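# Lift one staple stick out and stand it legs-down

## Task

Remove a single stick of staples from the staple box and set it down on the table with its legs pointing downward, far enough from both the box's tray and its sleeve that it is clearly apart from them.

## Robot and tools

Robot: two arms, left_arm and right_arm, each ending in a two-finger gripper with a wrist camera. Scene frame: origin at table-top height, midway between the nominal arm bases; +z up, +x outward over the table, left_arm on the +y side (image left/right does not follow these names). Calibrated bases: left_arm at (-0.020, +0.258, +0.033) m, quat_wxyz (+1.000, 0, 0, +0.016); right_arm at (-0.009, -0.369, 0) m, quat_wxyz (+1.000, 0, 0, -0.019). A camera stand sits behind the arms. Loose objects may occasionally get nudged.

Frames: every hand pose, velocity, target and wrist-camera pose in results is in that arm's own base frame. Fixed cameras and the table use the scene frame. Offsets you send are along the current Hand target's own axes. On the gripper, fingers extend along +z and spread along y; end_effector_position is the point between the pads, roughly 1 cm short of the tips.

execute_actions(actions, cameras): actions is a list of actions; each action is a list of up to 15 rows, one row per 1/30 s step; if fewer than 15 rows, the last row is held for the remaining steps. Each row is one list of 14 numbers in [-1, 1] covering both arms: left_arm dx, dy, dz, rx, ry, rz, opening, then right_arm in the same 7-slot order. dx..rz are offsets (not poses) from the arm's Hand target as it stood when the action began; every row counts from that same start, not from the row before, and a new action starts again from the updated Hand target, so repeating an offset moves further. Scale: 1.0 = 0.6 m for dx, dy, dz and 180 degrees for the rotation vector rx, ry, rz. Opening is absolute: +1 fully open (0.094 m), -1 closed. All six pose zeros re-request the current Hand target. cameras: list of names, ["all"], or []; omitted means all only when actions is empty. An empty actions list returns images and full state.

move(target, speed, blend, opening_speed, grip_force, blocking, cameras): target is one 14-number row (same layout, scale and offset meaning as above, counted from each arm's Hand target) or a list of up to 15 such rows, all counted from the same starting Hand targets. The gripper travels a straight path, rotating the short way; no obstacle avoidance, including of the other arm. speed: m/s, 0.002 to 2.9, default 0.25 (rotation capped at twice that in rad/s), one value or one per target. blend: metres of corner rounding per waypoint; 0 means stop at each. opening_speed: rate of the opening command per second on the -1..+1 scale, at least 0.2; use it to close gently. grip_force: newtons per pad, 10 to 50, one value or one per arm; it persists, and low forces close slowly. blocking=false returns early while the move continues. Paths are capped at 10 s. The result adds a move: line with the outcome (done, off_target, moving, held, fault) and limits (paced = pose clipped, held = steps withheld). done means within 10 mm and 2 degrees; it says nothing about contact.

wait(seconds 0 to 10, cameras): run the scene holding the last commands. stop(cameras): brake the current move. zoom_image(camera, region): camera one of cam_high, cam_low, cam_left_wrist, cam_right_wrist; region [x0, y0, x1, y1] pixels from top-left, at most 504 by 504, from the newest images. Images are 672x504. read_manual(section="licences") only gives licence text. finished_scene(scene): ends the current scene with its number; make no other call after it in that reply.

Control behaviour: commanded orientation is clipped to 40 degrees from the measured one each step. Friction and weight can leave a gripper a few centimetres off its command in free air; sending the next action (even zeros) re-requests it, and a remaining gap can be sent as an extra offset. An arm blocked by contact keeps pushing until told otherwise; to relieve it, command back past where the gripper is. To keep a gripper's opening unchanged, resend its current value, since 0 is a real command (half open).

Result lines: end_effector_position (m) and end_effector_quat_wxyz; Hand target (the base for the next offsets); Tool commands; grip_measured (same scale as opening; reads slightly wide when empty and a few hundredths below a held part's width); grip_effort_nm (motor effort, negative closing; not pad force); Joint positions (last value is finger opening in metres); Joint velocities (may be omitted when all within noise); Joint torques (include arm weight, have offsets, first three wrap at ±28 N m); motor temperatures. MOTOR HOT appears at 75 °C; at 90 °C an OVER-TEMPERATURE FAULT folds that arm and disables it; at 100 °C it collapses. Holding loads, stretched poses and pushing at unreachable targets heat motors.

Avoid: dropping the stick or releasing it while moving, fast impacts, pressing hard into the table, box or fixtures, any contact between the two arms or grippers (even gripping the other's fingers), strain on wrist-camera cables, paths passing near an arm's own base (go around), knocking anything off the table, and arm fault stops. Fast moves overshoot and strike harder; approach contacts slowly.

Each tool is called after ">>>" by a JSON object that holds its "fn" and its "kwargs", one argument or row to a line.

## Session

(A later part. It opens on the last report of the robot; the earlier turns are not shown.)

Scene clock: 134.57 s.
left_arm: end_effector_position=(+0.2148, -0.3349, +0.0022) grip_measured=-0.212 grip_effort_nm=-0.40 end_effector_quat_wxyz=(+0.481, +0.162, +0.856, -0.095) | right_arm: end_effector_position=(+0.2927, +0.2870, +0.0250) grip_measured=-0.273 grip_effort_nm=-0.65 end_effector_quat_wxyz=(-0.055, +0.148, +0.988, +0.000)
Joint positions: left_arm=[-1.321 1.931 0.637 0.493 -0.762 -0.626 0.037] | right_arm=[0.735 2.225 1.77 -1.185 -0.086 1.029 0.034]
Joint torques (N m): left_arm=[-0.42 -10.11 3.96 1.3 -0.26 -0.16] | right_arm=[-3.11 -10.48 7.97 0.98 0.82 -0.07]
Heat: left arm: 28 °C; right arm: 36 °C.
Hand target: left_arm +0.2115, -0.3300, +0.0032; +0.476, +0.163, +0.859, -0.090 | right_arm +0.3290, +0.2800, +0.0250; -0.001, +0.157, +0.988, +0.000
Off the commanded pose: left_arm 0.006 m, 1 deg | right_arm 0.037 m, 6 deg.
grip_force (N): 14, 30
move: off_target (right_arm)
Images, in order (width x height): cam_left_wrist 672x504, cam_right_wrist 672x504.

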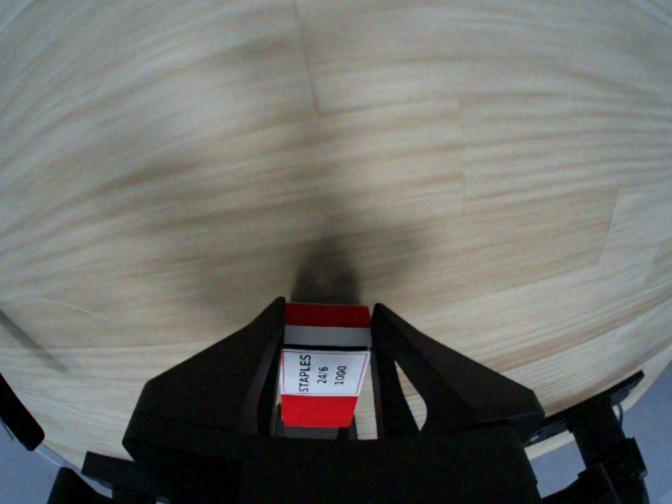

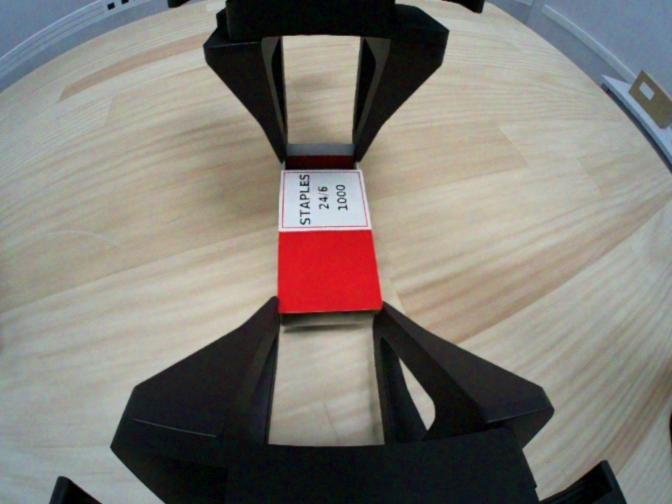

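>>> {"fn": "move", "kwargs": {
  "target": [
    [0,0,0,0,0,0,-0.3,0,0,0.01,0,-0.04,0,-0.5],
    [0,0,0,0,0,0,-0.3,-0.01,0,0.01,0,-0.055,0.025,-0.5],
    [0,0,0,0,0,0,-0.3,-0.02,0,0.01,0,-0.055,-0.025,-0.5],
    [0,0,0,0,0,0,-0.3,-0.02,0,0.01,0,-0.055,0,-0.5]
  ],
  "cameras": ["cam_right_wrist","cam_left_wrist"],
  "speed": 0.1,
  "blend": 0.01,
  "grip_force": [20,30]
}}

Scene clock: 157.17 s.
left_arm: end_effector_position=(+0.2148, -0.3361, +0.0029) grip_measured=-0.223 grip_effort_nm=-0.51 end_effector_quat_wxyz=(+0.481, +0.160, +0.856, -0.099) | right_arm: end_effector_position=(+0.2932, +0.2873, +0.0181) grip_measured=-0.273 grip_effort_nm=-0.65 end_effector_quat_wxyz=(-0.007, +0.136, +0.991, -0.014)
Joint positions: left_arm=[-1.321 1.931 0.637 0.5 -0.758 -0.629 0.036] | right_arm=[0.776 2.196 1.698 -1.104 0.007 1.049 0.034]
Joint torques (N m): left_arm=[-0.46 -10.11 3.97 1.24 -0.28 -0.13] | right_arm=[-3.15 -12.23 5.15 1.72 1.43 0.01]
Heat: left arm: 28 °C; right arm: 34 °C.
Hand target: left_arm +0.2115, -0.3301, +0.0032; +0.476, +0.163, +0.859, -0.090 | right_arm +0.3404, +0.2762, +0.0189; +0.085, +0.156, +0.984, -0.014
Off the commanded pose: left_arm 0.007 m, 1 deg | right_arm 0.048 m, 11 deg.
grip_force (N): 20, 30
move: off_target (right_arm)
Images, in order (width x height): cam_left_wrist 672x504, cam_right_wrist 672x504.

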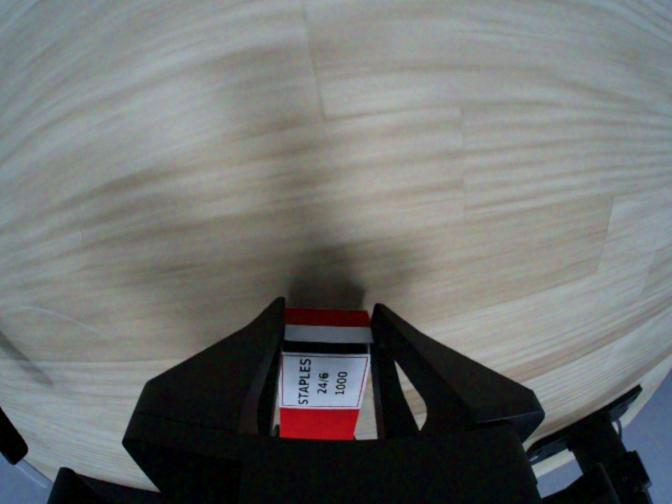

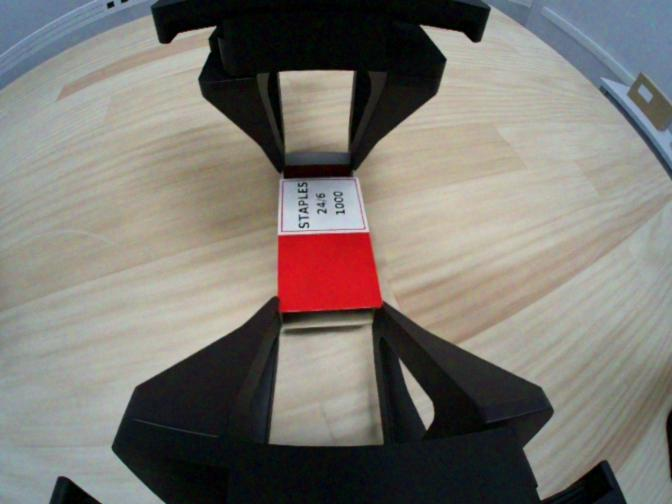

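>>> {"fn": "zoom_image", "kwargs": {
  "camera": "cam_right_wrist",
  "region": [260, 130, 380, 220]
}}

>>> {"fn": "zoom_image", "kwargs": {
  "camera": "cam_left_wrist",
  "region": [250, 280, 400, 440]
}}

Scaled by 4.200 from the camera's 672x504 image, which has a finer 960x720 frame.

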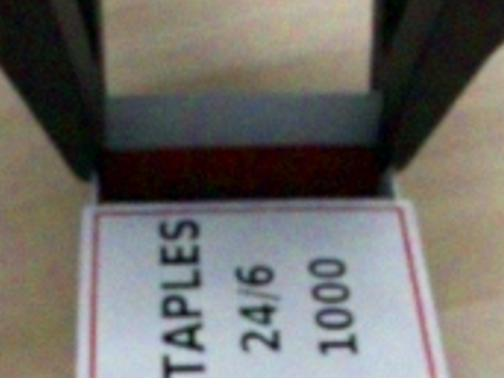

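Scaled by 3.150 from the camera's 672x504 image, which has a finer 960x720 frame.

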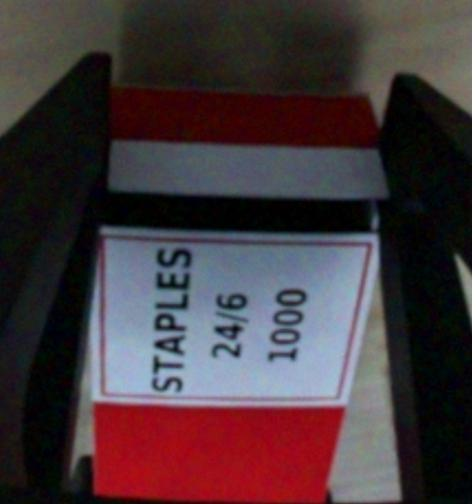

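>>> {"fn": "move", "kwargs": {
  "target": [0.01,0,-0.016,0,0,0,-0.35,-0.05,0,0.0,0,0.02,0,-0.55],
  "cameras": ["cam_right_wrist","cam_left_wrist"],
  "speed": 0.06,
  "grip_force": [40,40]
}}

Scene clock: 168.50 s.
left_arm: end_effector_position=(+0.2152, -0.3378, +0.0107) grip_measured=-0.255 grip_effort_nm=-0.88 end_effector_quat_wxyz=(+0.491, +0.151, +0.852, -0.104) | right_arm: end_effector_position=(+0.2967, +0.2837, +0.0286) grip_measured=-0.283 grip_effort_nm=-0.83 end_effector_quat_wxyz=(-0.061, +0.138, +0.989, -0.004)
Joint positions: left_arm=[-1.328 1.918 0.637 0.508 -0.779 -0.634 0.035] | right_arm=[0.722 2.241 1.809 -1.224 -0.088 0.995 0.034]
Joint torques (N m): left_arm=[-2.29 -10.26 2.06 1.04 -0.29 -0.39] | right_arm=[-5.6 -10.26 8.54 1.71 1.73 -0.08]
Heat: left arm: 29 °C; right arm: 36 °C.
Hand target: left_arm +0.2010, -0.3259, +0.0032; +0.476, +0.163, +0.859, -0.090 | right_arm +0.3685, +0.2671, +0.0241; +0.054, +0.157, +0.986, -0.009
Off the commanded pose: left_arm 0.020 m, 3 deg | right_arm 0.074 m, 13 deg.
grip_force (N): 40, 40
move: off_target (left_arm, right_arm)
Images, in order (width x height): cam_left_wrist 672x504, cam_right_wrist 672x504.

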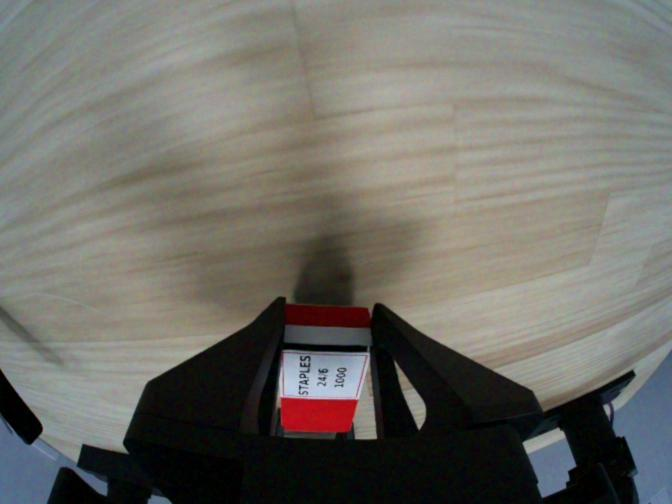

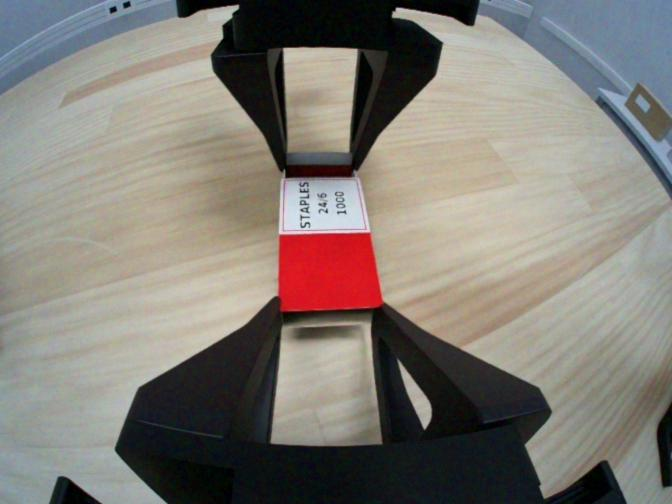

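>>> {"fn": "move", "kwargs": {
  "target": [
    [-0.01,0,0.016,0,0,0,-0.3,0.06,0,0,0,-0.01,0,-0.5],
    [-0.01,0,0.016,0,0,0,-0.26,0.06,0,0,0,-0.01,0,-0.5],
    [0,0,0,0,0,0,-0.26,0.03,0,0.0,0,0,0,-0.5],
    [0,0,0,0,0,0,-0.26,-0.015,0,0.0,0,0,0.0,-0.5]
  ],
  "cameras": ["cam_right_wrist","cam_left_wrist"],
  "speed": 0.06,
  "grip_force": [15,30]
}}

Scene clock: 182.60 s.
left_arm: end_effector_position=(+0.2148, -0.3383, +0.0125) grip_measured=-0.245 grip_effort_nm=-0.43 end_effector_quat_wxyz=(+0.495, +0.146, +0.850, -0.108) | right_arm: end_effector_position=(+0.2970, +0.2825, +0.0304) grip_measured=-0.283 grip_effort_nm=-0.65 end_effector_quat_wxyz=(-0.075, +0.138, +0.988, -0.005)
Joint positions: left_arm=[-1.332 1.918 0.634 0.522 -0.788 -0.639 0.035] | right_arm=[0.711 2.26 1.845 -1.262 -0.106 0.984 0.034]
Joint torques (N m): left_arm=[-2 -10.32 2.33 0.89 -0.19 -0.34] | right_arm=[-6.22 -10.89 8.87 1.77 1.93 -0.08]
Heat: left arm: 29 °C; right arm: 36 °C.
Hand target: left_arm +0.2010, -0.3259, +0.0032; +0.476, +0.163, +0.859, -0.090 | right_arm +0.3769, +0.2643, +0.0250; +0.054, +0.157, +0.986, -0.009
Off the commanded pose: left_arm 0.021 m, 4 deg | right_arm 0.082 m, 15 deg.
grip_force (N): 15, 30
move: off_target (left_arm, right_arm)
Images, in order (width x height): cam_left_wrist 672x504, cam_right_wrist 672x504.

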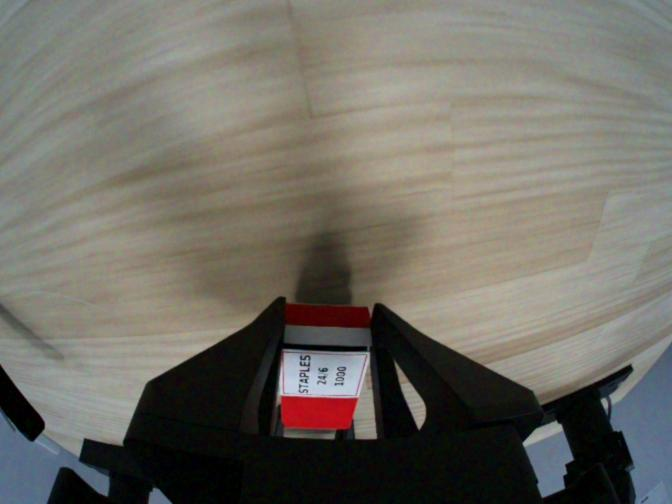

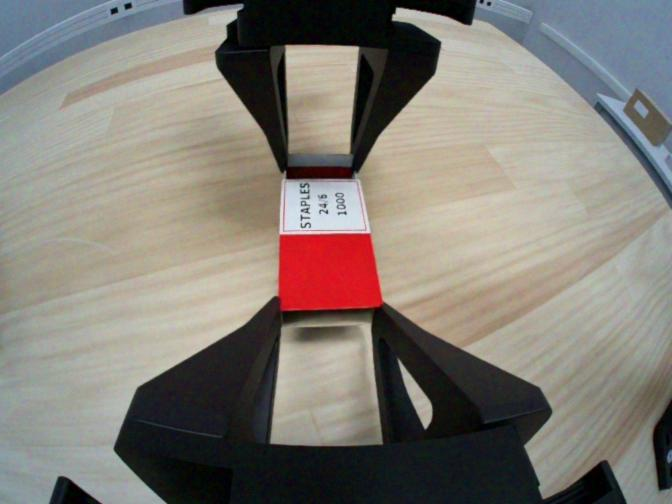

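>>> {"fn": "move", "kwargs": {
  "target": [
    [-0.01,0,0.016,0,0,0,-0.26,0.115,0,0,0,0.02,0,-0.5],
    [-0.01,0,0.016,0,0,0,0,0.115,0,0,0,0.02,0,-0.5],
    [-0.01,0,0.016,0,0,0,-0.3,0.115,0,0,0,0.02,0,-0.5]
  ],
  "cameras": ["cam_right_wrist","cam_left_wrist","cam_low"],
  "speed": 0.1,
  "grip_force": [12,30]
}}

>>> {"fn": "zoom_image", "kwargs": {
  "camera": "cam_low",
  "region": [310, 250, 380, 320]
}}

>>> {"fn": "zoom_image", "kwargs": {
  "camera": "cam_right_wrist",
  "region": [240, 120, 420, 360]
}}

Scene clock: 198.60 s.
left_arm: end_effector_position=(+0.2110, -0.3343, +0.0020) grip_measured=-0.297 grip_effort_nm=-0.19 end_effector_quat_wxyz=(+0.474, +0.164, +0.859, -0.097) | right_arm: end_effector_position=(+0.2967, +0.2865, +0.0181) grip_measured=-0.283 grip_effort_nm=-0.65 end_effector_quat_wxyz=(-0.012, +0.148, +0.989, -0.010)
Joint positions: left_arm=[-1.327 1.918 0.634 0.471 -0.751 -0.639 0.033] | right_arm=[0.763 2.204 1.712 -1.109 -0.007 1.059 0.034]
Joint torques (N m): left_arm=[0.03 -8.8 4.41 1.5 -0.35 -0.02] | right_arm=[-0.73 -12.3 4.25 1.24 0.45 0.09]
Motor temperatures (°C): left_arm=[24 29 25 25 22 22 24] | right_arm=[24 34 27 30 29 24 24]
Heat: left arm: 29 °C; right arm: 34 °C.
Hand target: left_arm +0.2116, -0.3300, +0.0032; +0.476, +0.163, +0.859, -0.090 | right_arm +0.3118, +0.2856, +0.0177; +0.023, +0.157, +0.987, -0.004
Off the commanded pose: left_arm 0.004 m, 1 deg | right_arm 0.015 m, 4 deg.
grip_force (N): 12, 30
move: off_target (right_arm)
Images, in order (width x height): cam_low 672x504, cam_left_wrist 672x504, cam_right_wrist 672x504.

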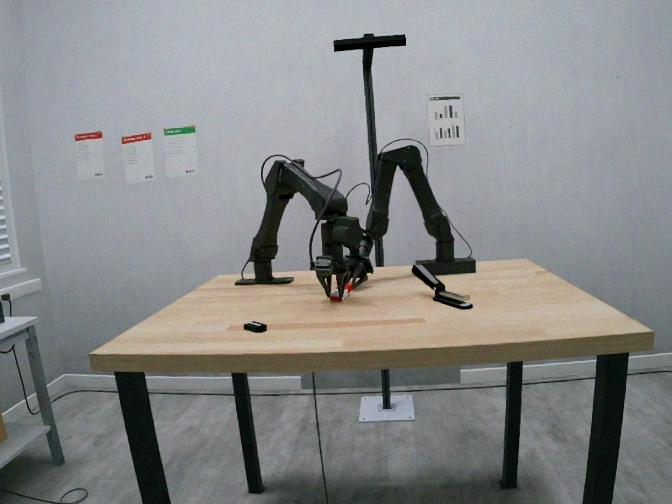

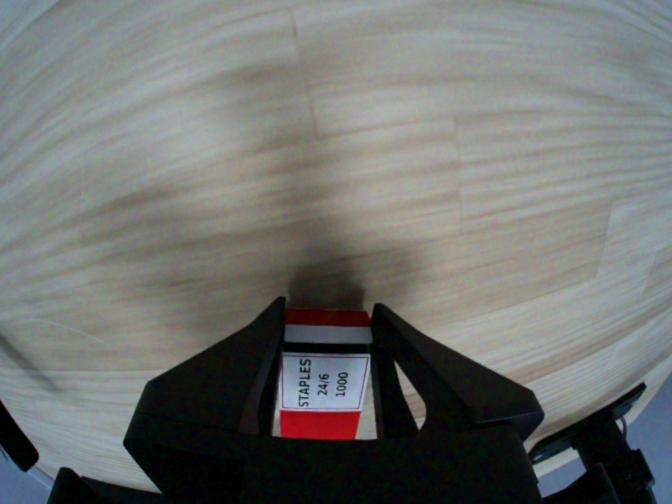

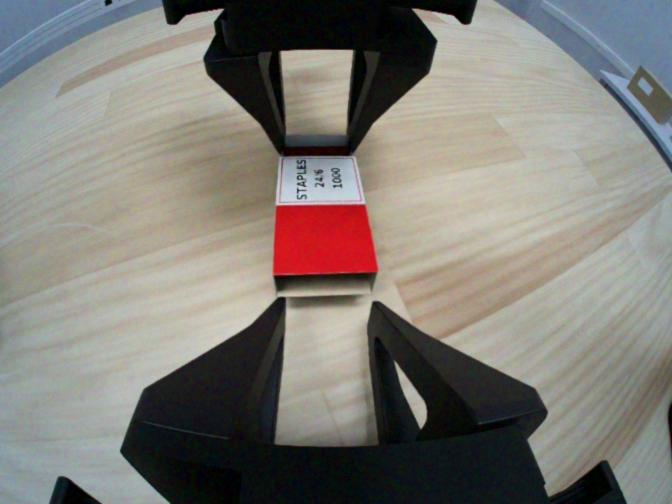

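Scaled by 7.200 from the camera's 672x504 image, which has a finer 960x720 frame.

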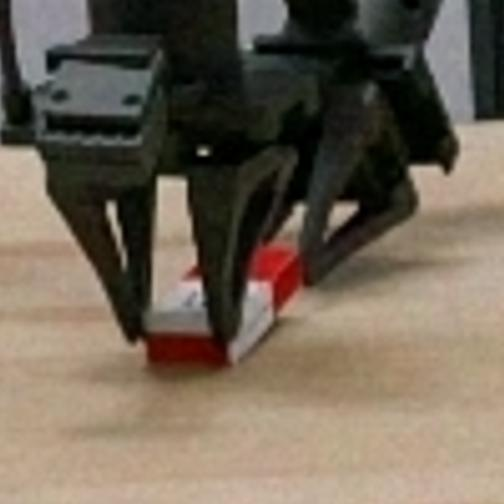

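Scaled by 2.100 from the camera's 672x504 image, which has a finer 960x720 frame.

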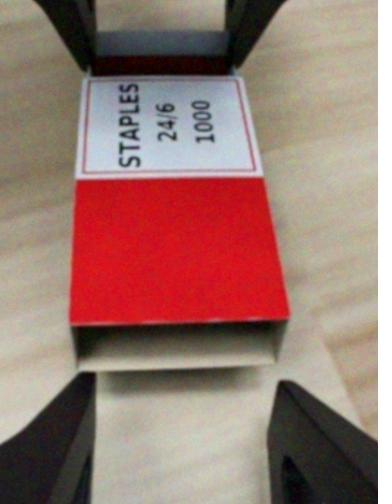

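>>> {"fn": "move", "kwargs": {
  "target": [
    [0,0,0,0,0,0,0.0,0.02,0,0.004,0,0.013,0,-0.5],
    [-0.0115,-0.003,0.0184,0,0,0,0.0,0.02,0,0.004,0,0.013,0,-0.5],
    [-0.0115,-0.003,0.0184,0,0,0,-0.24,0.02,0,0.004,0,0.013,0,-0.5]
  ],
  "cameras": ["cam_right_wrist","cam_low"],
  "speed": 0.08,
  "grip_force": [12,25]
}}

>>> {"fn": "zoom_image", "kwargs": {
  "camera": "cam_right_wrist",
  "region": [240, 120, 420, 360]
}}

Scene clock: 214.30 s.
left_arm: end_effector_position=(+0.2197, -0.3343, +0.0035) grip_measured=-0.235 grip_effort_nm=-0.29 end_effector_quat_wxyz=(+0.473, +0.162, +0.861, -0.096) | right_arm: end_effector_position=(+0.2956, +0.2866, +0.0177) grip_measured=-0.278 grip_effort_nm=-0.56 end_effector_quat_wxyz=(-0.012, +0.151, +0.988, -0.008)
Joint positions: left_arm=[-1.298 1.918 0.645 0.471 -0.733 -0.619 0.036] | right_arm=[0.763 2.199 1.702 -1.103 -0.009 1.067 0.034]
Joint torques (N m): left_arm=[0.39 -6.75 6.6 1.66 -0.3 0.12] | right_arm=[0.13 -11.82 3.92 1.14 0.09 0.16]
Heat: left arm: 29 °C; right arm: 33 °C.
Hand target: left_arm +0.2231, -0.3365, +0.0032; +0.476, +0.163, +0.859, -0.090 | right_arm +0.3004, +0.2893, +0.0146; +0.003, +0.157, +0.988, -0.001
Off the commanded pose: left_arm 0.004 m, 1 deg | right_arm 0.006 m, 2 deg.
grip_force (N): 12, 25
move: done
Images, in order (width x height): cam_low 672x504, cam_right_wrist 672x504.

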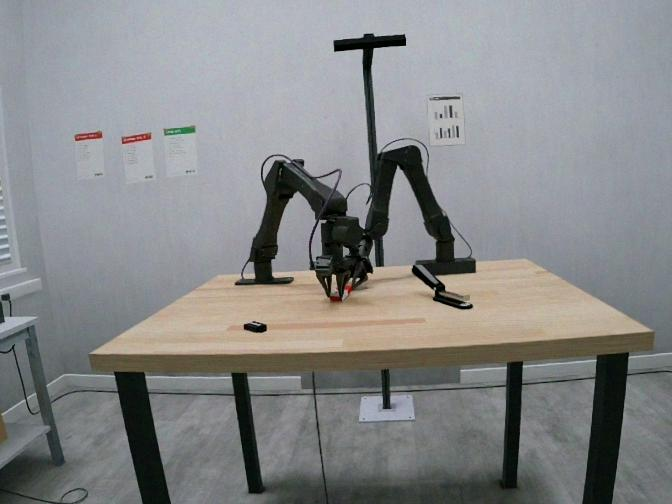

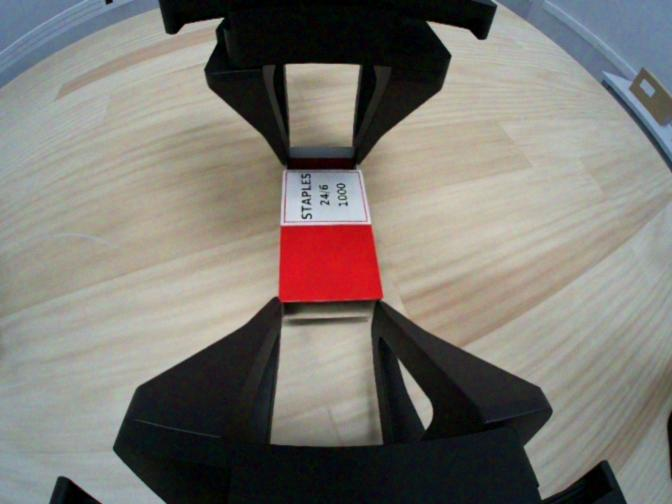

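Scaled by 2.100 from the camera's 672x504 image, which has a finer 960x720 frame.

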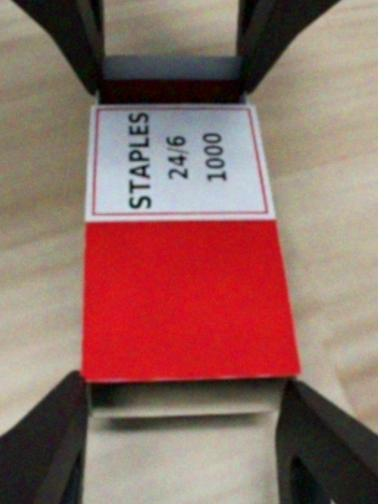

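>>> {"fn": "move", "kwargs": {
  "target": [0,0,0,0,0,0,-0.24,-0.1,0,-0.003,0,0,0,-0.5],
  "cameras": ["cam_right_wrist"],
  "speed": 0.06
}}

Scene clock: 217.43 s.
left_arm: end_effector_position=(+0.2221, -0.3365, +0.0063) grip_measured=-0.235 grip_effort_nm=-0.29 end_effector_quat_wxyz=(+0.477, +0.159, +0.859, -0.100) | right_arm: end_effector_position=(+0.3375, +0.2739, +0.0193) grip_measured=-0.278 grip_effort_nm=-0.56 end_effector_quat_wxyz=(-0.025, +0.154, +0.988, +0.001)
Joint positions: left_arm=[-1.294 1.918 0.65 0.482 -0.733 -0.614 0.036] | right_arm=[0.663 2.296 1.871 -1.178 -0.039 0.972 0.034]
Joint torques (N m): left_arm=[-0.01 -6.79 6.17 1.58 -0.3 0.07] | right_arm=[-1.69 -10.66 7.62 0.85 0.39 -0.03]
Heat: left arm: 29 °C; right arm: 33 °C.
Hand target: left_arm +0.2230, -0.3365, +0.0032; +0.476, +0.163, +0.859, -0.090 | right_arm +0.3575, +0.2707, +0.0168; +0.003, +0.157, +0.988, -0.001
Off the commanded pose: left_arm 0.003 m, 1 deg | right_arm 0.020 m, 3 deg.
grip_force (N): 12, 25
move: off_target (right_arm)
Images, in order (width x height): cam_right_wrist 672x504.

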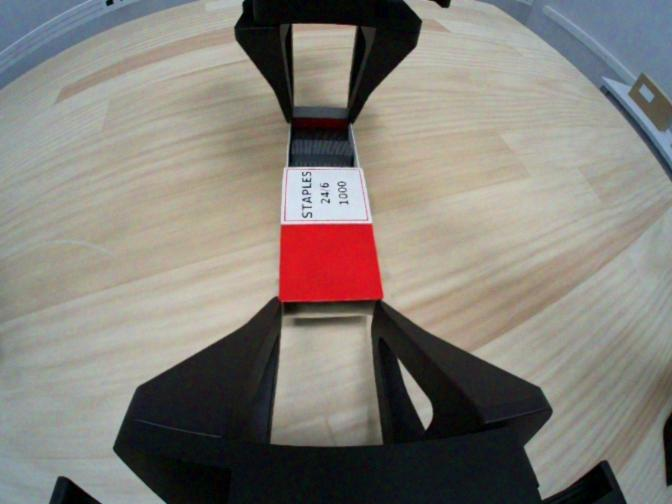

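Sliding! Continue.

>>> {"fn": "move", "kwargs": {
  "target": [0,0,0,0,0,0,-0.24,-0.07,0,0,0,0,0,-0.5],
  "cameras": ["cam_right_wrist","cam_left_wrist","cam_low"],
  "speed": 0.06
}}

>>> {"fn": "zoom_image", "kwargs": {
  "camera": "cam_right_wrist",
  "region": [240, 50, 420, 290]
}}

>>> {"fn": "zoom_image", "kwargs": {
  "camera": "cam_left_wrist",
  "region": [250, 280, 400, 440]
}}

>>> {"fn": "zoom_image", "kwargs": {
  "camera": "cam_low",
  "region": [310, 240, 390, 320]
}}

Scene clock: 222.30 s.
left_arm: end_effector_position=(+0.2221, -0.3365, +0.0063) grip_measured=-0.235 grip_effort_nm=-0.28 end_effector_quat_wxyz=(+0.477, +0.159, +0.859, -0.100) | right_arm: end_effector_position=(+0.3940, +0.2605, +0.0208) grip_measured=-0.278 grip_effort_nm=-0.56 end_effector_quat_wxyz=(+0.001, +0.159, +0.987, +0.009)
Joint positions: left_arm=[-1.294 1.918 0.65 0.482 -0.733 -0.614 0.036] | right_arm=[0.578 2.418 2.09 -1.229 -0.011 0.897 0.034]
Joint torques (N m): left_arm=[-0.01 -6.78 6.16 1.57 -0.3 0.07] | right_arm=[-0.31 -11.25 7.34 0.49 0.11 -0.12]
Heat: left arm: 29 °C; right arm: 34 °C.
Hand target: left_arm +0.2230, -0.3365, +0.0032; +0.476, +0.163, +0.859, -0.090 | right_arm +0.3975, +0.2576, +0.0170; +0.003, +0.157, +0.988, -0.001
Off the commanded pose: left_arm 0.003 m, 1 deg | right_arm 0.006 m, 1 deg.
grip_force (N): 12, 25
move: done
Images, in order (width x height): cam_low 672x504, cam_left_wrist 672x504, cam_right_wrist 672x504.

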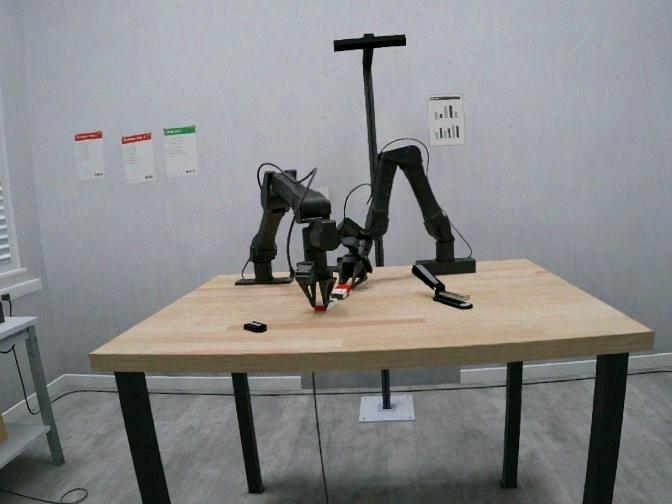

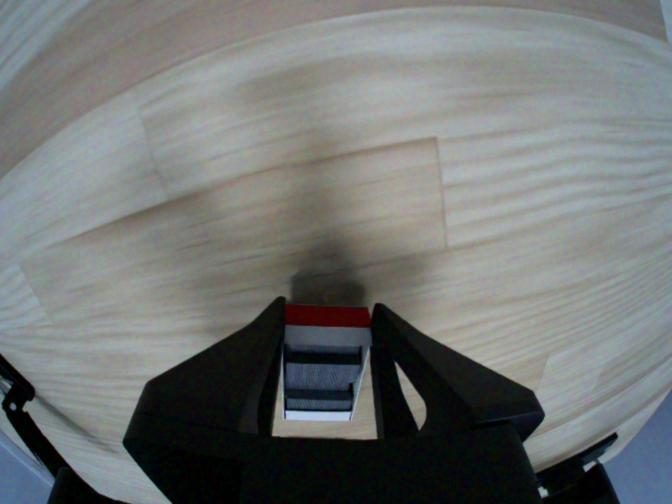

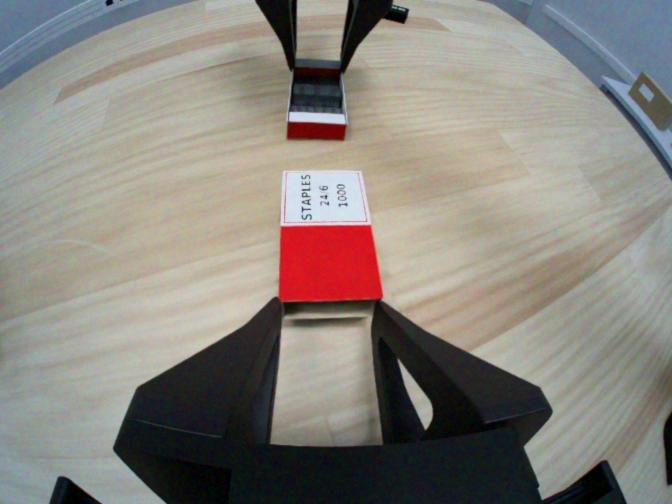

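Scaled by 2.100 from the camera's 672x504 image, which has a finer 960x720 frame.

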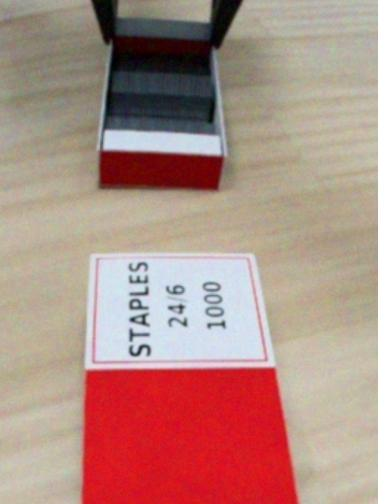

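Scaled by 3.150 from the camera's 672x504 image, which has a finer 960x720 frame.

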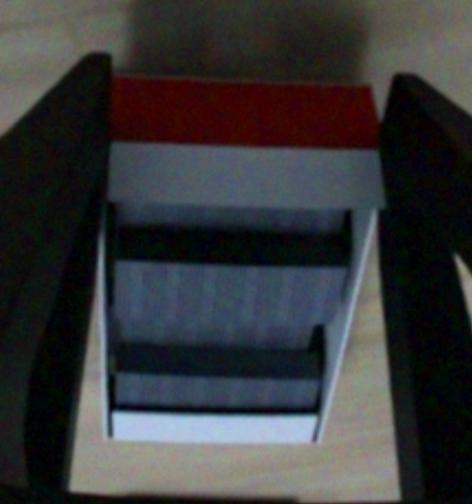

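Scaled by 6.300 from the camera's 672x504 image, which has a finer 960x720 frame.

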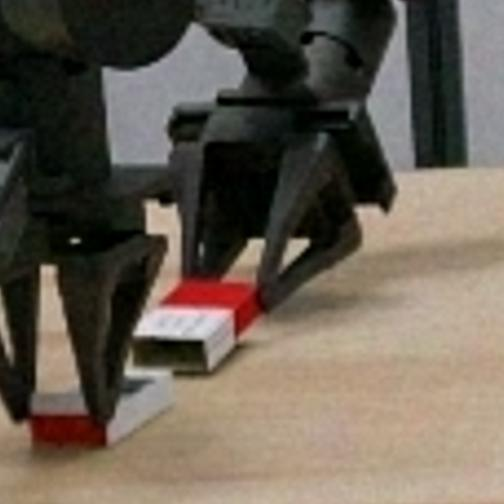

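>>> {"fn": "move", "kwargs": {
  "target": [
    [0.0042,0,0.0027,0,0,0,-0.24,0,0,0.007,0,0,0,-0.5],
    [0.0042,0,0.0027,0,0,0,0.1,0,0,0.007,0,0,0,0.1],
    [0,0,-0.2,0,0,0,0.1,0,0,-0.1,0,0,0,0.1],
    [0,0,-0.22,0,0,0,0.1,0.05,0,-0.1567,0,0,-0.5,-0.55]
  ],
  "cameras": ["cam_left_wrist","cam_low","cam_right_wrist"],
  "speed": [0.06,0.1,0.2,0.3],
  "grip_force": [25,25]
}}

>>> {"fn": "zoom_image", "kwargs": {
  "camera": "cam_left_wrist",
  "region": [220, 170, 400, 300]
}}

Scene clock: 238.07 s.
left_arm: end_effector_position=(+0.1188, -0.2900, +0.0582) grip_measured=+0.097 grip_effort_nm=0.11 end_effector_quat_wxyz=(+0.466, +0.177, +0.864, -0.074) | right_arm: end_effector_position=(+0.3693, +0.2654, +0.0901) grip_measured=-0.548 grip_effort_nm=-0.08 end_effector_quat_wxyz=(-0.019, -0.582, +0.813, -0.001)
Joint positions: left_arm=[-1.666 1.558 0.636 -0.274 -0.932 -1.07 0.052] | right_arm=[0.622 2.41 2.351 -1.55 0.003 -0.621 0.021]
Joint torques (N m): left_arm=[-0.49 -8.09 8.28 0.92 -0.59 -0.17] | right_arm=[0.29 -16.28 6.11 0.35 0.03 -0.11]
Heat: left arm: 29 °C; right arm: 36 °C.
Hand target: left_arm +0.1189, -0.2955, +0.0732; +0.476, +0.163, +0.859, -0.090 | right_arm +0.3684, +0.2671, +0.1109; +0.001, -0.587, +0.809, -0.002
Off the commanded pose: left_arm 0.016 m, 3 deg | right_arm 0.021 m, 2 deg.
grip_force (N): 25, 25
move: off_target (left_arm, right_arm); target 4's new opening was sent with right_arm's hand 0.021 m and 2 deg from that target
Images, in order (width x height): cam_low 672x504, cam_left_wrist 672x504, cam_right_wrist 672x504.

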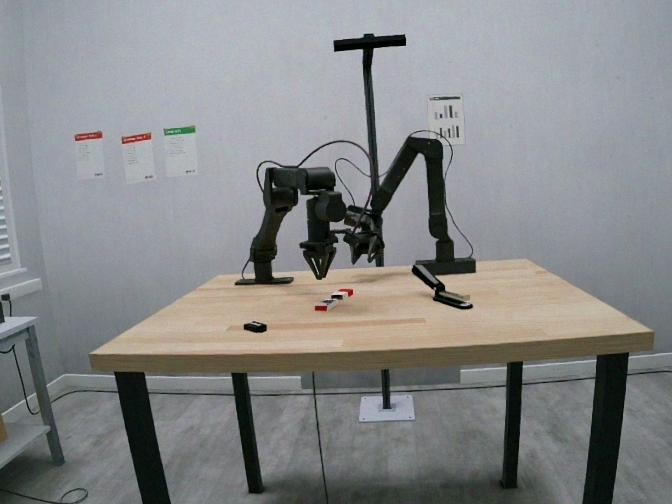

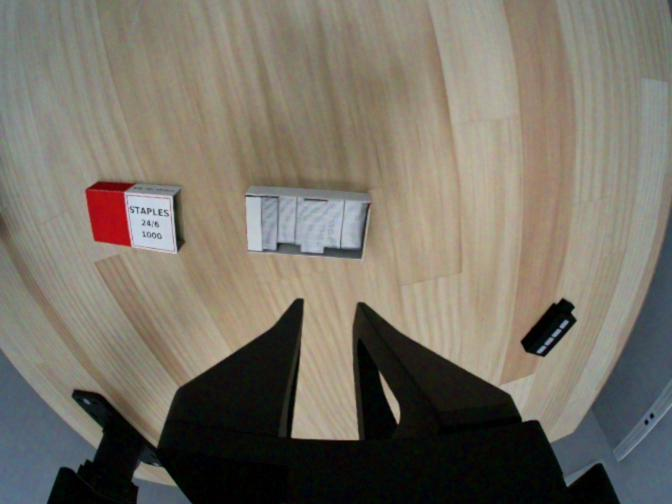

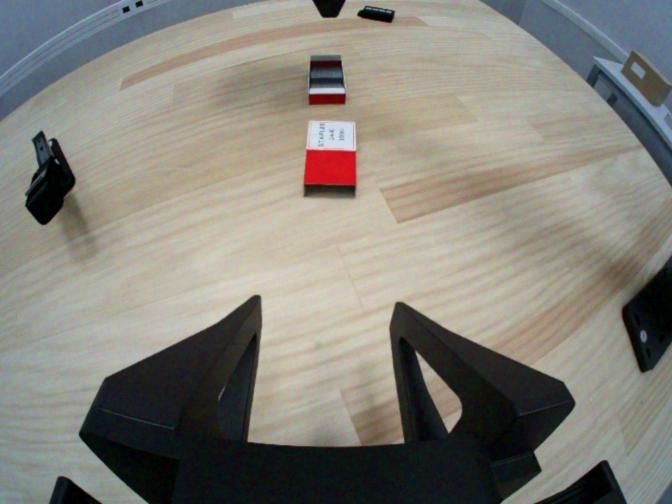

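Scaled by 2.800 from the camera's 672x504 image, which has a finer 960x720 frame.

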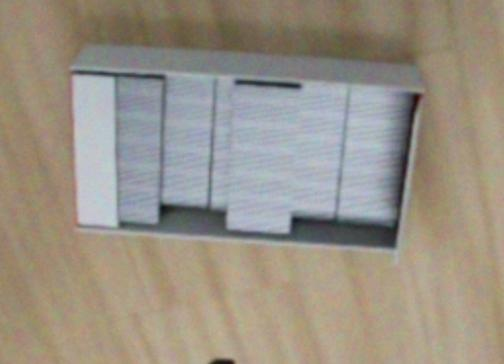

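>>> {"fn": "move", "kwargs": {
  "target": [
    [0,0,0,0,0,0,0.1,-0.0115,0.0097,0.08,0,0,-0.014,-0.5],
    [0,0,0,0,0,0,0.1,-0.0115,0.0097,0.1298,0,0,-0.014,-0.5]
  ],
  "cameras": ["cam_left_wrist"],
  "speed": [0.2,0.08]
}}

>>> {"fn": "zoom_image", "kwargs": {
  "camera": "cam_left_wrist",
  "region": [210, 200, 450, 360]
}}

Scene clock: 259.10 s.
left_arm: end_effector_position=(+0.1188, -0.2900, +0.0582) grip_measured=+0.097 grip_effort_nm=0.11 end_effector_quat_wxyz=(+0.466, +0.177, +0.864, -0.074) | right_arm: end_effector_position=(+0.3624, +0.2722, +0.0204) grip_measured=-0.502 grip_effort_nm=0.11 end_effector_quat_wxyz=(-0.018, -0.601, +0.799, -0.001)
Joint positions: left_arm=[-1.666 1.558 0.636 -0.274 -0.932 -1.07 0.052] | right_arm=[0.643 2.384 2.028 -1.25 0.003 -0.645 0.023]
Joint torques (N m): left_arm=[-0.47 -8.09 8.28 0.92 -0.59 -0.16] | right_arm=[0.06 -15.53 5.22 0.62 0 -0.07]
Motor temperatures (°C): left_arm=[24 29 27 24 23 22 24] | right_arm=[24 40 27 28 26 24 24]
Heat: left arm: 29 °C; right arm: 40 °C.
Hand target: left_arm +0.1189, -0.2955, +0.0732; +0.476, +0.163, +0.859, -0.090 | right_arm +0.3654, +0.2753, +0.0328; +0.001, -0.605, +0.796, -0.002
Off the commanded pose: left_arm 0.016 m, 3 deg | right_arm 0.013 m, 2 deg.
grip_force (N): 25, 25
move: off_target (left_arm, right_arm)
Images, in order (width x height): cam_left_wrist 672x504.

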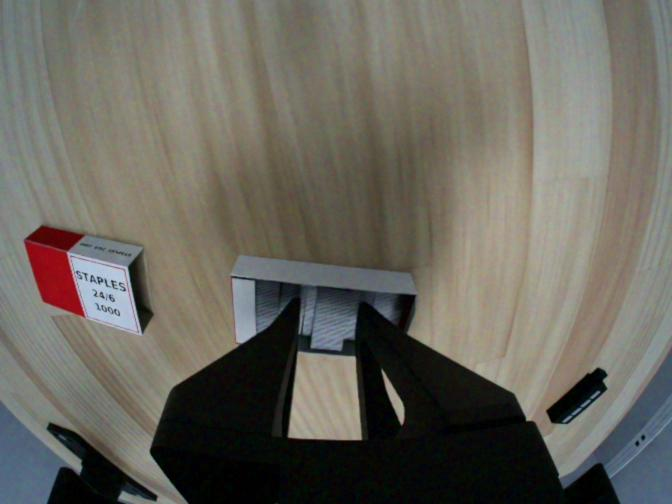

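Scaled by 2.100 from the camera's 672x504 image, which has a finer 960x720 frame.

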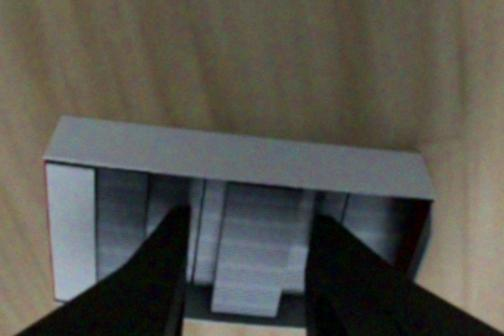

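>>> {"fn": "move", "kwargs": {
  "target": [
    [0,0,0,0,0,0,0.1,0,0,0,0,0,0,-0.82],
    [0,0,0,0,0,0,0.1,0,0,-0.09,0,0,0,-0.82],
    [0,0,0,0,0,0,0.1,0.2,-0.06,-0.07,0,0,0,-0.82],
    [0,0,0,0,0,0,0.1,0.2,-0.06,0.03,0,0,0,-0.82]
  ],
  "cameras": ["cam_left_wrist","cam_low"],
  "speed": [0.1,0.12,0.2,0.1],
  "blend": [0,0.01,0.01,0]
}}

>>> {"fn": "zoom_image", "kwargs": {
  "camera": "cam_left_wrist",
  "region": [250, 220, 410, 380]
}}

Scene clock: 268.30 s.
left_arm: end_effector_position=(+0.1188, -0.2900, +0.0582) grip_measured=+0.097 grip_effort_nm=0.11 end_effector_quat_wxyz=(+0.466, +0.177, +0.864, -0.074) | right_arm: end_effector_position=(+0.3691, +0.1473, +0.0207) grip_measured=-0.728 grip_effort_nm=-0.56 end_effector_quat_wxyz=(+0.003, -0.600, +0.800, -0.007)
Joint positions: left_arm=[-1.666 1.558 0.636 -0.274 -0.932 -1.07 0.052] | right_arm=[0.382 2.105 1.565 -1.022 0.011 -0.904 0.013]
Joint torques (N m): left_arm=[-0.49 -8.1 8.29 0.92 -0.59 -0.16] | right_arm=[0.27 -9.78 5.14 0.79 -0.08 -0.13]
Heat: left arm: 29 °C; right arm: 39 °C.
Hand target: left_arm +0.1189, -0.2955, +0.0732; +0.476, +0.163, +0.859, -0.090 | right_arm +0.3680, +0.1501, +0.0152; +0.001, -0.605, +0.796, -0.002
Off the commanded pose: left_arm 0.016 m, 3 deg | right_arm 0.006 m, 1 deg.
grip_force (N): 25, 25
move: off_target (left_arm)
Images, in order (width x height): cam_low 672x504, cam_left_wrist 672x504.

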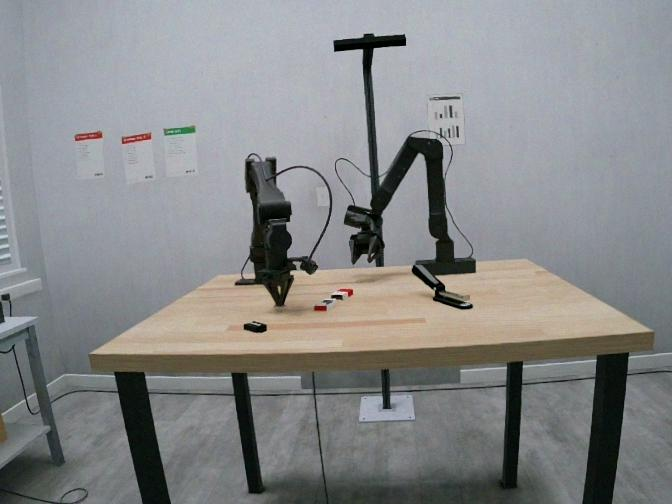

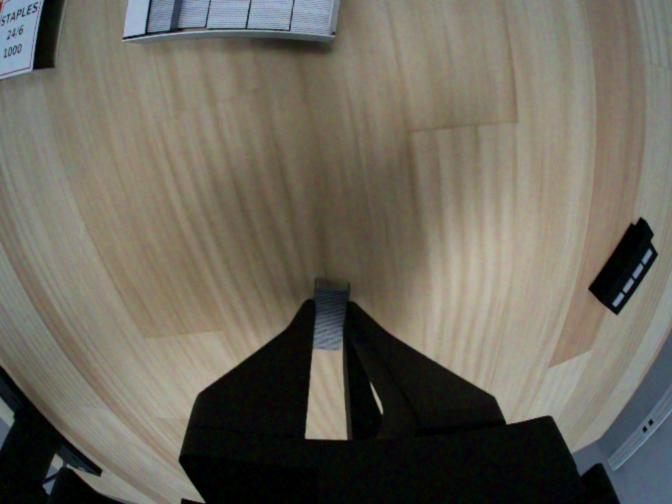

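Scaled by 3.150 from the camera's 672x504 image, which has a finer 960x720 frame.

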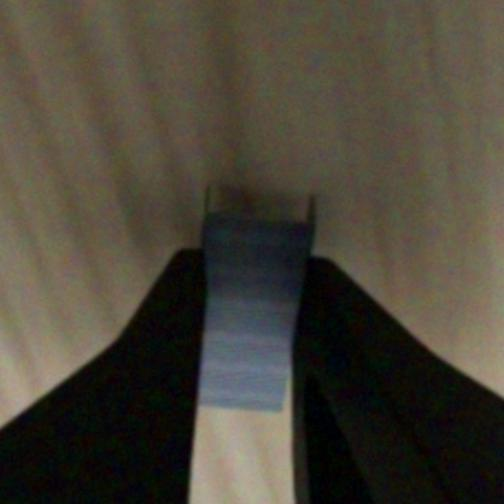

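>>> {"fn": "move", "kwargs": {
  "target": [
    [0,0,0,0,0,0,0.1,0,0,0.01,0,0,0,-0.82],
    [0,0,0,0,0,0,0.1,0,0,0.019,0,0,0,-0.82]
  ],
  "cameras": ["cam_low"],
  "speed": 0.05
}}

>>> {"fn": "zoom_image", "kwargs": {
  "camera": "cam_low",
  "region": [250, 260, 330, 320]
}}

Scene clock: 273.20 s.
left_arm: end_effector_position=(+0.1188, -0.2900, +0.0582) grip_measured=+0.097 grip_effort_nm=0.12 end_effector_quat_wxyz=(+0.466, +0.177, +0.864, -0.074) | right_arm: end_effector_position=(+0.3696, +0.1475, +0.0129) grip_measured=-0.728 grip_effort_nm=-0.56 end_effector_quat_wxyz=(+0.005, -0.600, +0.800, -0.007)
Joint positions: left_arm=[-1.666 1.558 0.636 -0.274 -0.932 -1.07 0.052] | right_arm=[0.382 2.113 1.545 -0.99 0.011 -0.904 0.013]
Joint torques (N m): left_arm=[-0.47 -8.09 8.29 0.92 -0.6 -0.17] | right_arm=[0.4 -9.06 4.78 0.89 -0.11 -0.09]
Heat: left arm: 30 °C; right arm: 39 °C.
Hand target: left_arm +0.1189, -0.2955, +0.0732; +0.476, +0.163, +0.859, -0.090 | right_arm +0.3681, +0.1500, +0.0038; +0.001, -0.605, +0.796, -0.002
Off the commanded pose: left_arm 0.016 m, 3 deg | right_arm 0.010 m, 1 deg.
grip_force (N): 25, 25
move: off_target (left_arm)
Images, in order (width x height): cam_low 672x504.

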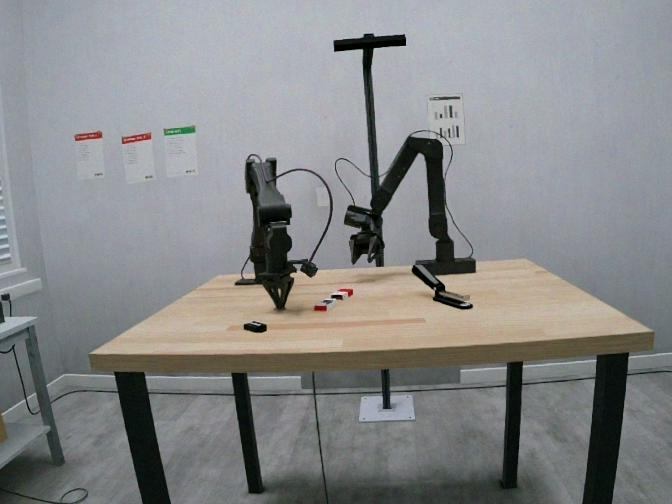

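Scaled by 6.300 from the camera's 672x504 image, which has a finer 960x720 frame.

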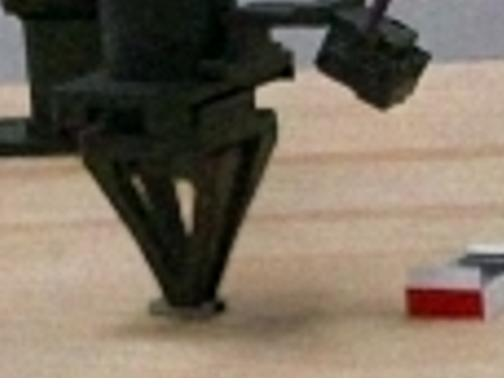

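On the table. Release.

>>> {"fn": "move", "kwargs": {
  "target": [
    [0,0,0,0,0,0,0.1,0,0,-0.01,0,0,0,-0.82],
    [0,0,0,0,0,0,0.1,0,0,-0.01,0,0,0,-0.6],
    [0,0,0,0,0,0,0.1,0,0,-0.13,0,0,0,-0.6]
  ],
  "cameras": ["cam_left_wrist"],
  "speed": 0.12
}}

Scene clock: 280.40 s.
left_arm: end_effector_position=(+0.1188, -0.2900, +0.0582) grip_measured=+0.097 grip_effort_nm=0.12 end_effector_quat_wxyz=(+0.466, +0.177, +0.864, -0.074) | right_arm: end_effector_position=(+0.3649, +0.1456, +0.0665) grip_measured=-0.602 grip_effort_nm=0.11 end_effector_quat_wxyz=(-0.017, -0.600, +0.800, -0.001)
Joint positions: left_arm=[-1.666 1.558 0.636 -0.274 -0.932 -1.07 0.052] | right_arm=[0.382 2.089 1.726 -1.239 0.011 -0.905 0.019]
Joint torques (N m): left_arm=[-0.47 -8.1 8.28 0.92 -0.59 -0.17] | right_arm=[0.29 -12.75 7.12 0.36 -0.11 -0.13]
Heat: left arm: 30 °C; right arm: 38 °C.
Hand target: left_arm +0.1189, -0.2955, +0.0732; +0.476, +0.163, +0.859, -0.090 | right_arm +0.3677, +0.1502, +0.0818; +0.001, -0.605, +0.796, -0.002
Off the commanded pose: left_arm 0.016 m, 3 deg | right_arm 0.016 m, 2 deg.
grip_force (N): 25, 25
move: off_target (left_arm, right_arm)
Images, in order (width x height): cam_left_wrist 672x504.

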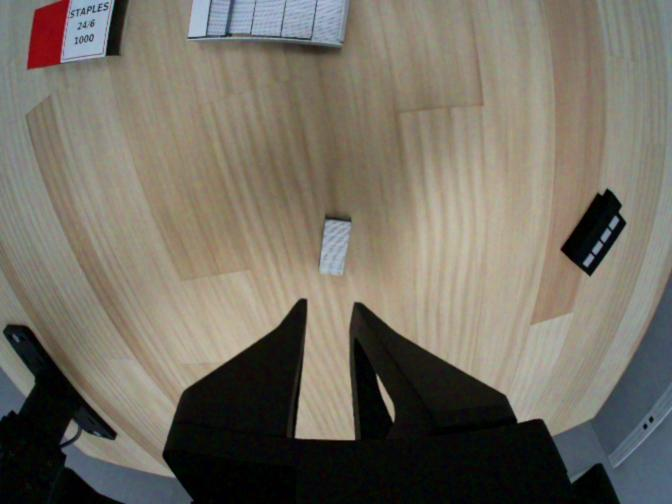

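>>> {"fn": "finished_scene", "kwargs": {
  "scene": 2
}}

The scene is finished: the task was done.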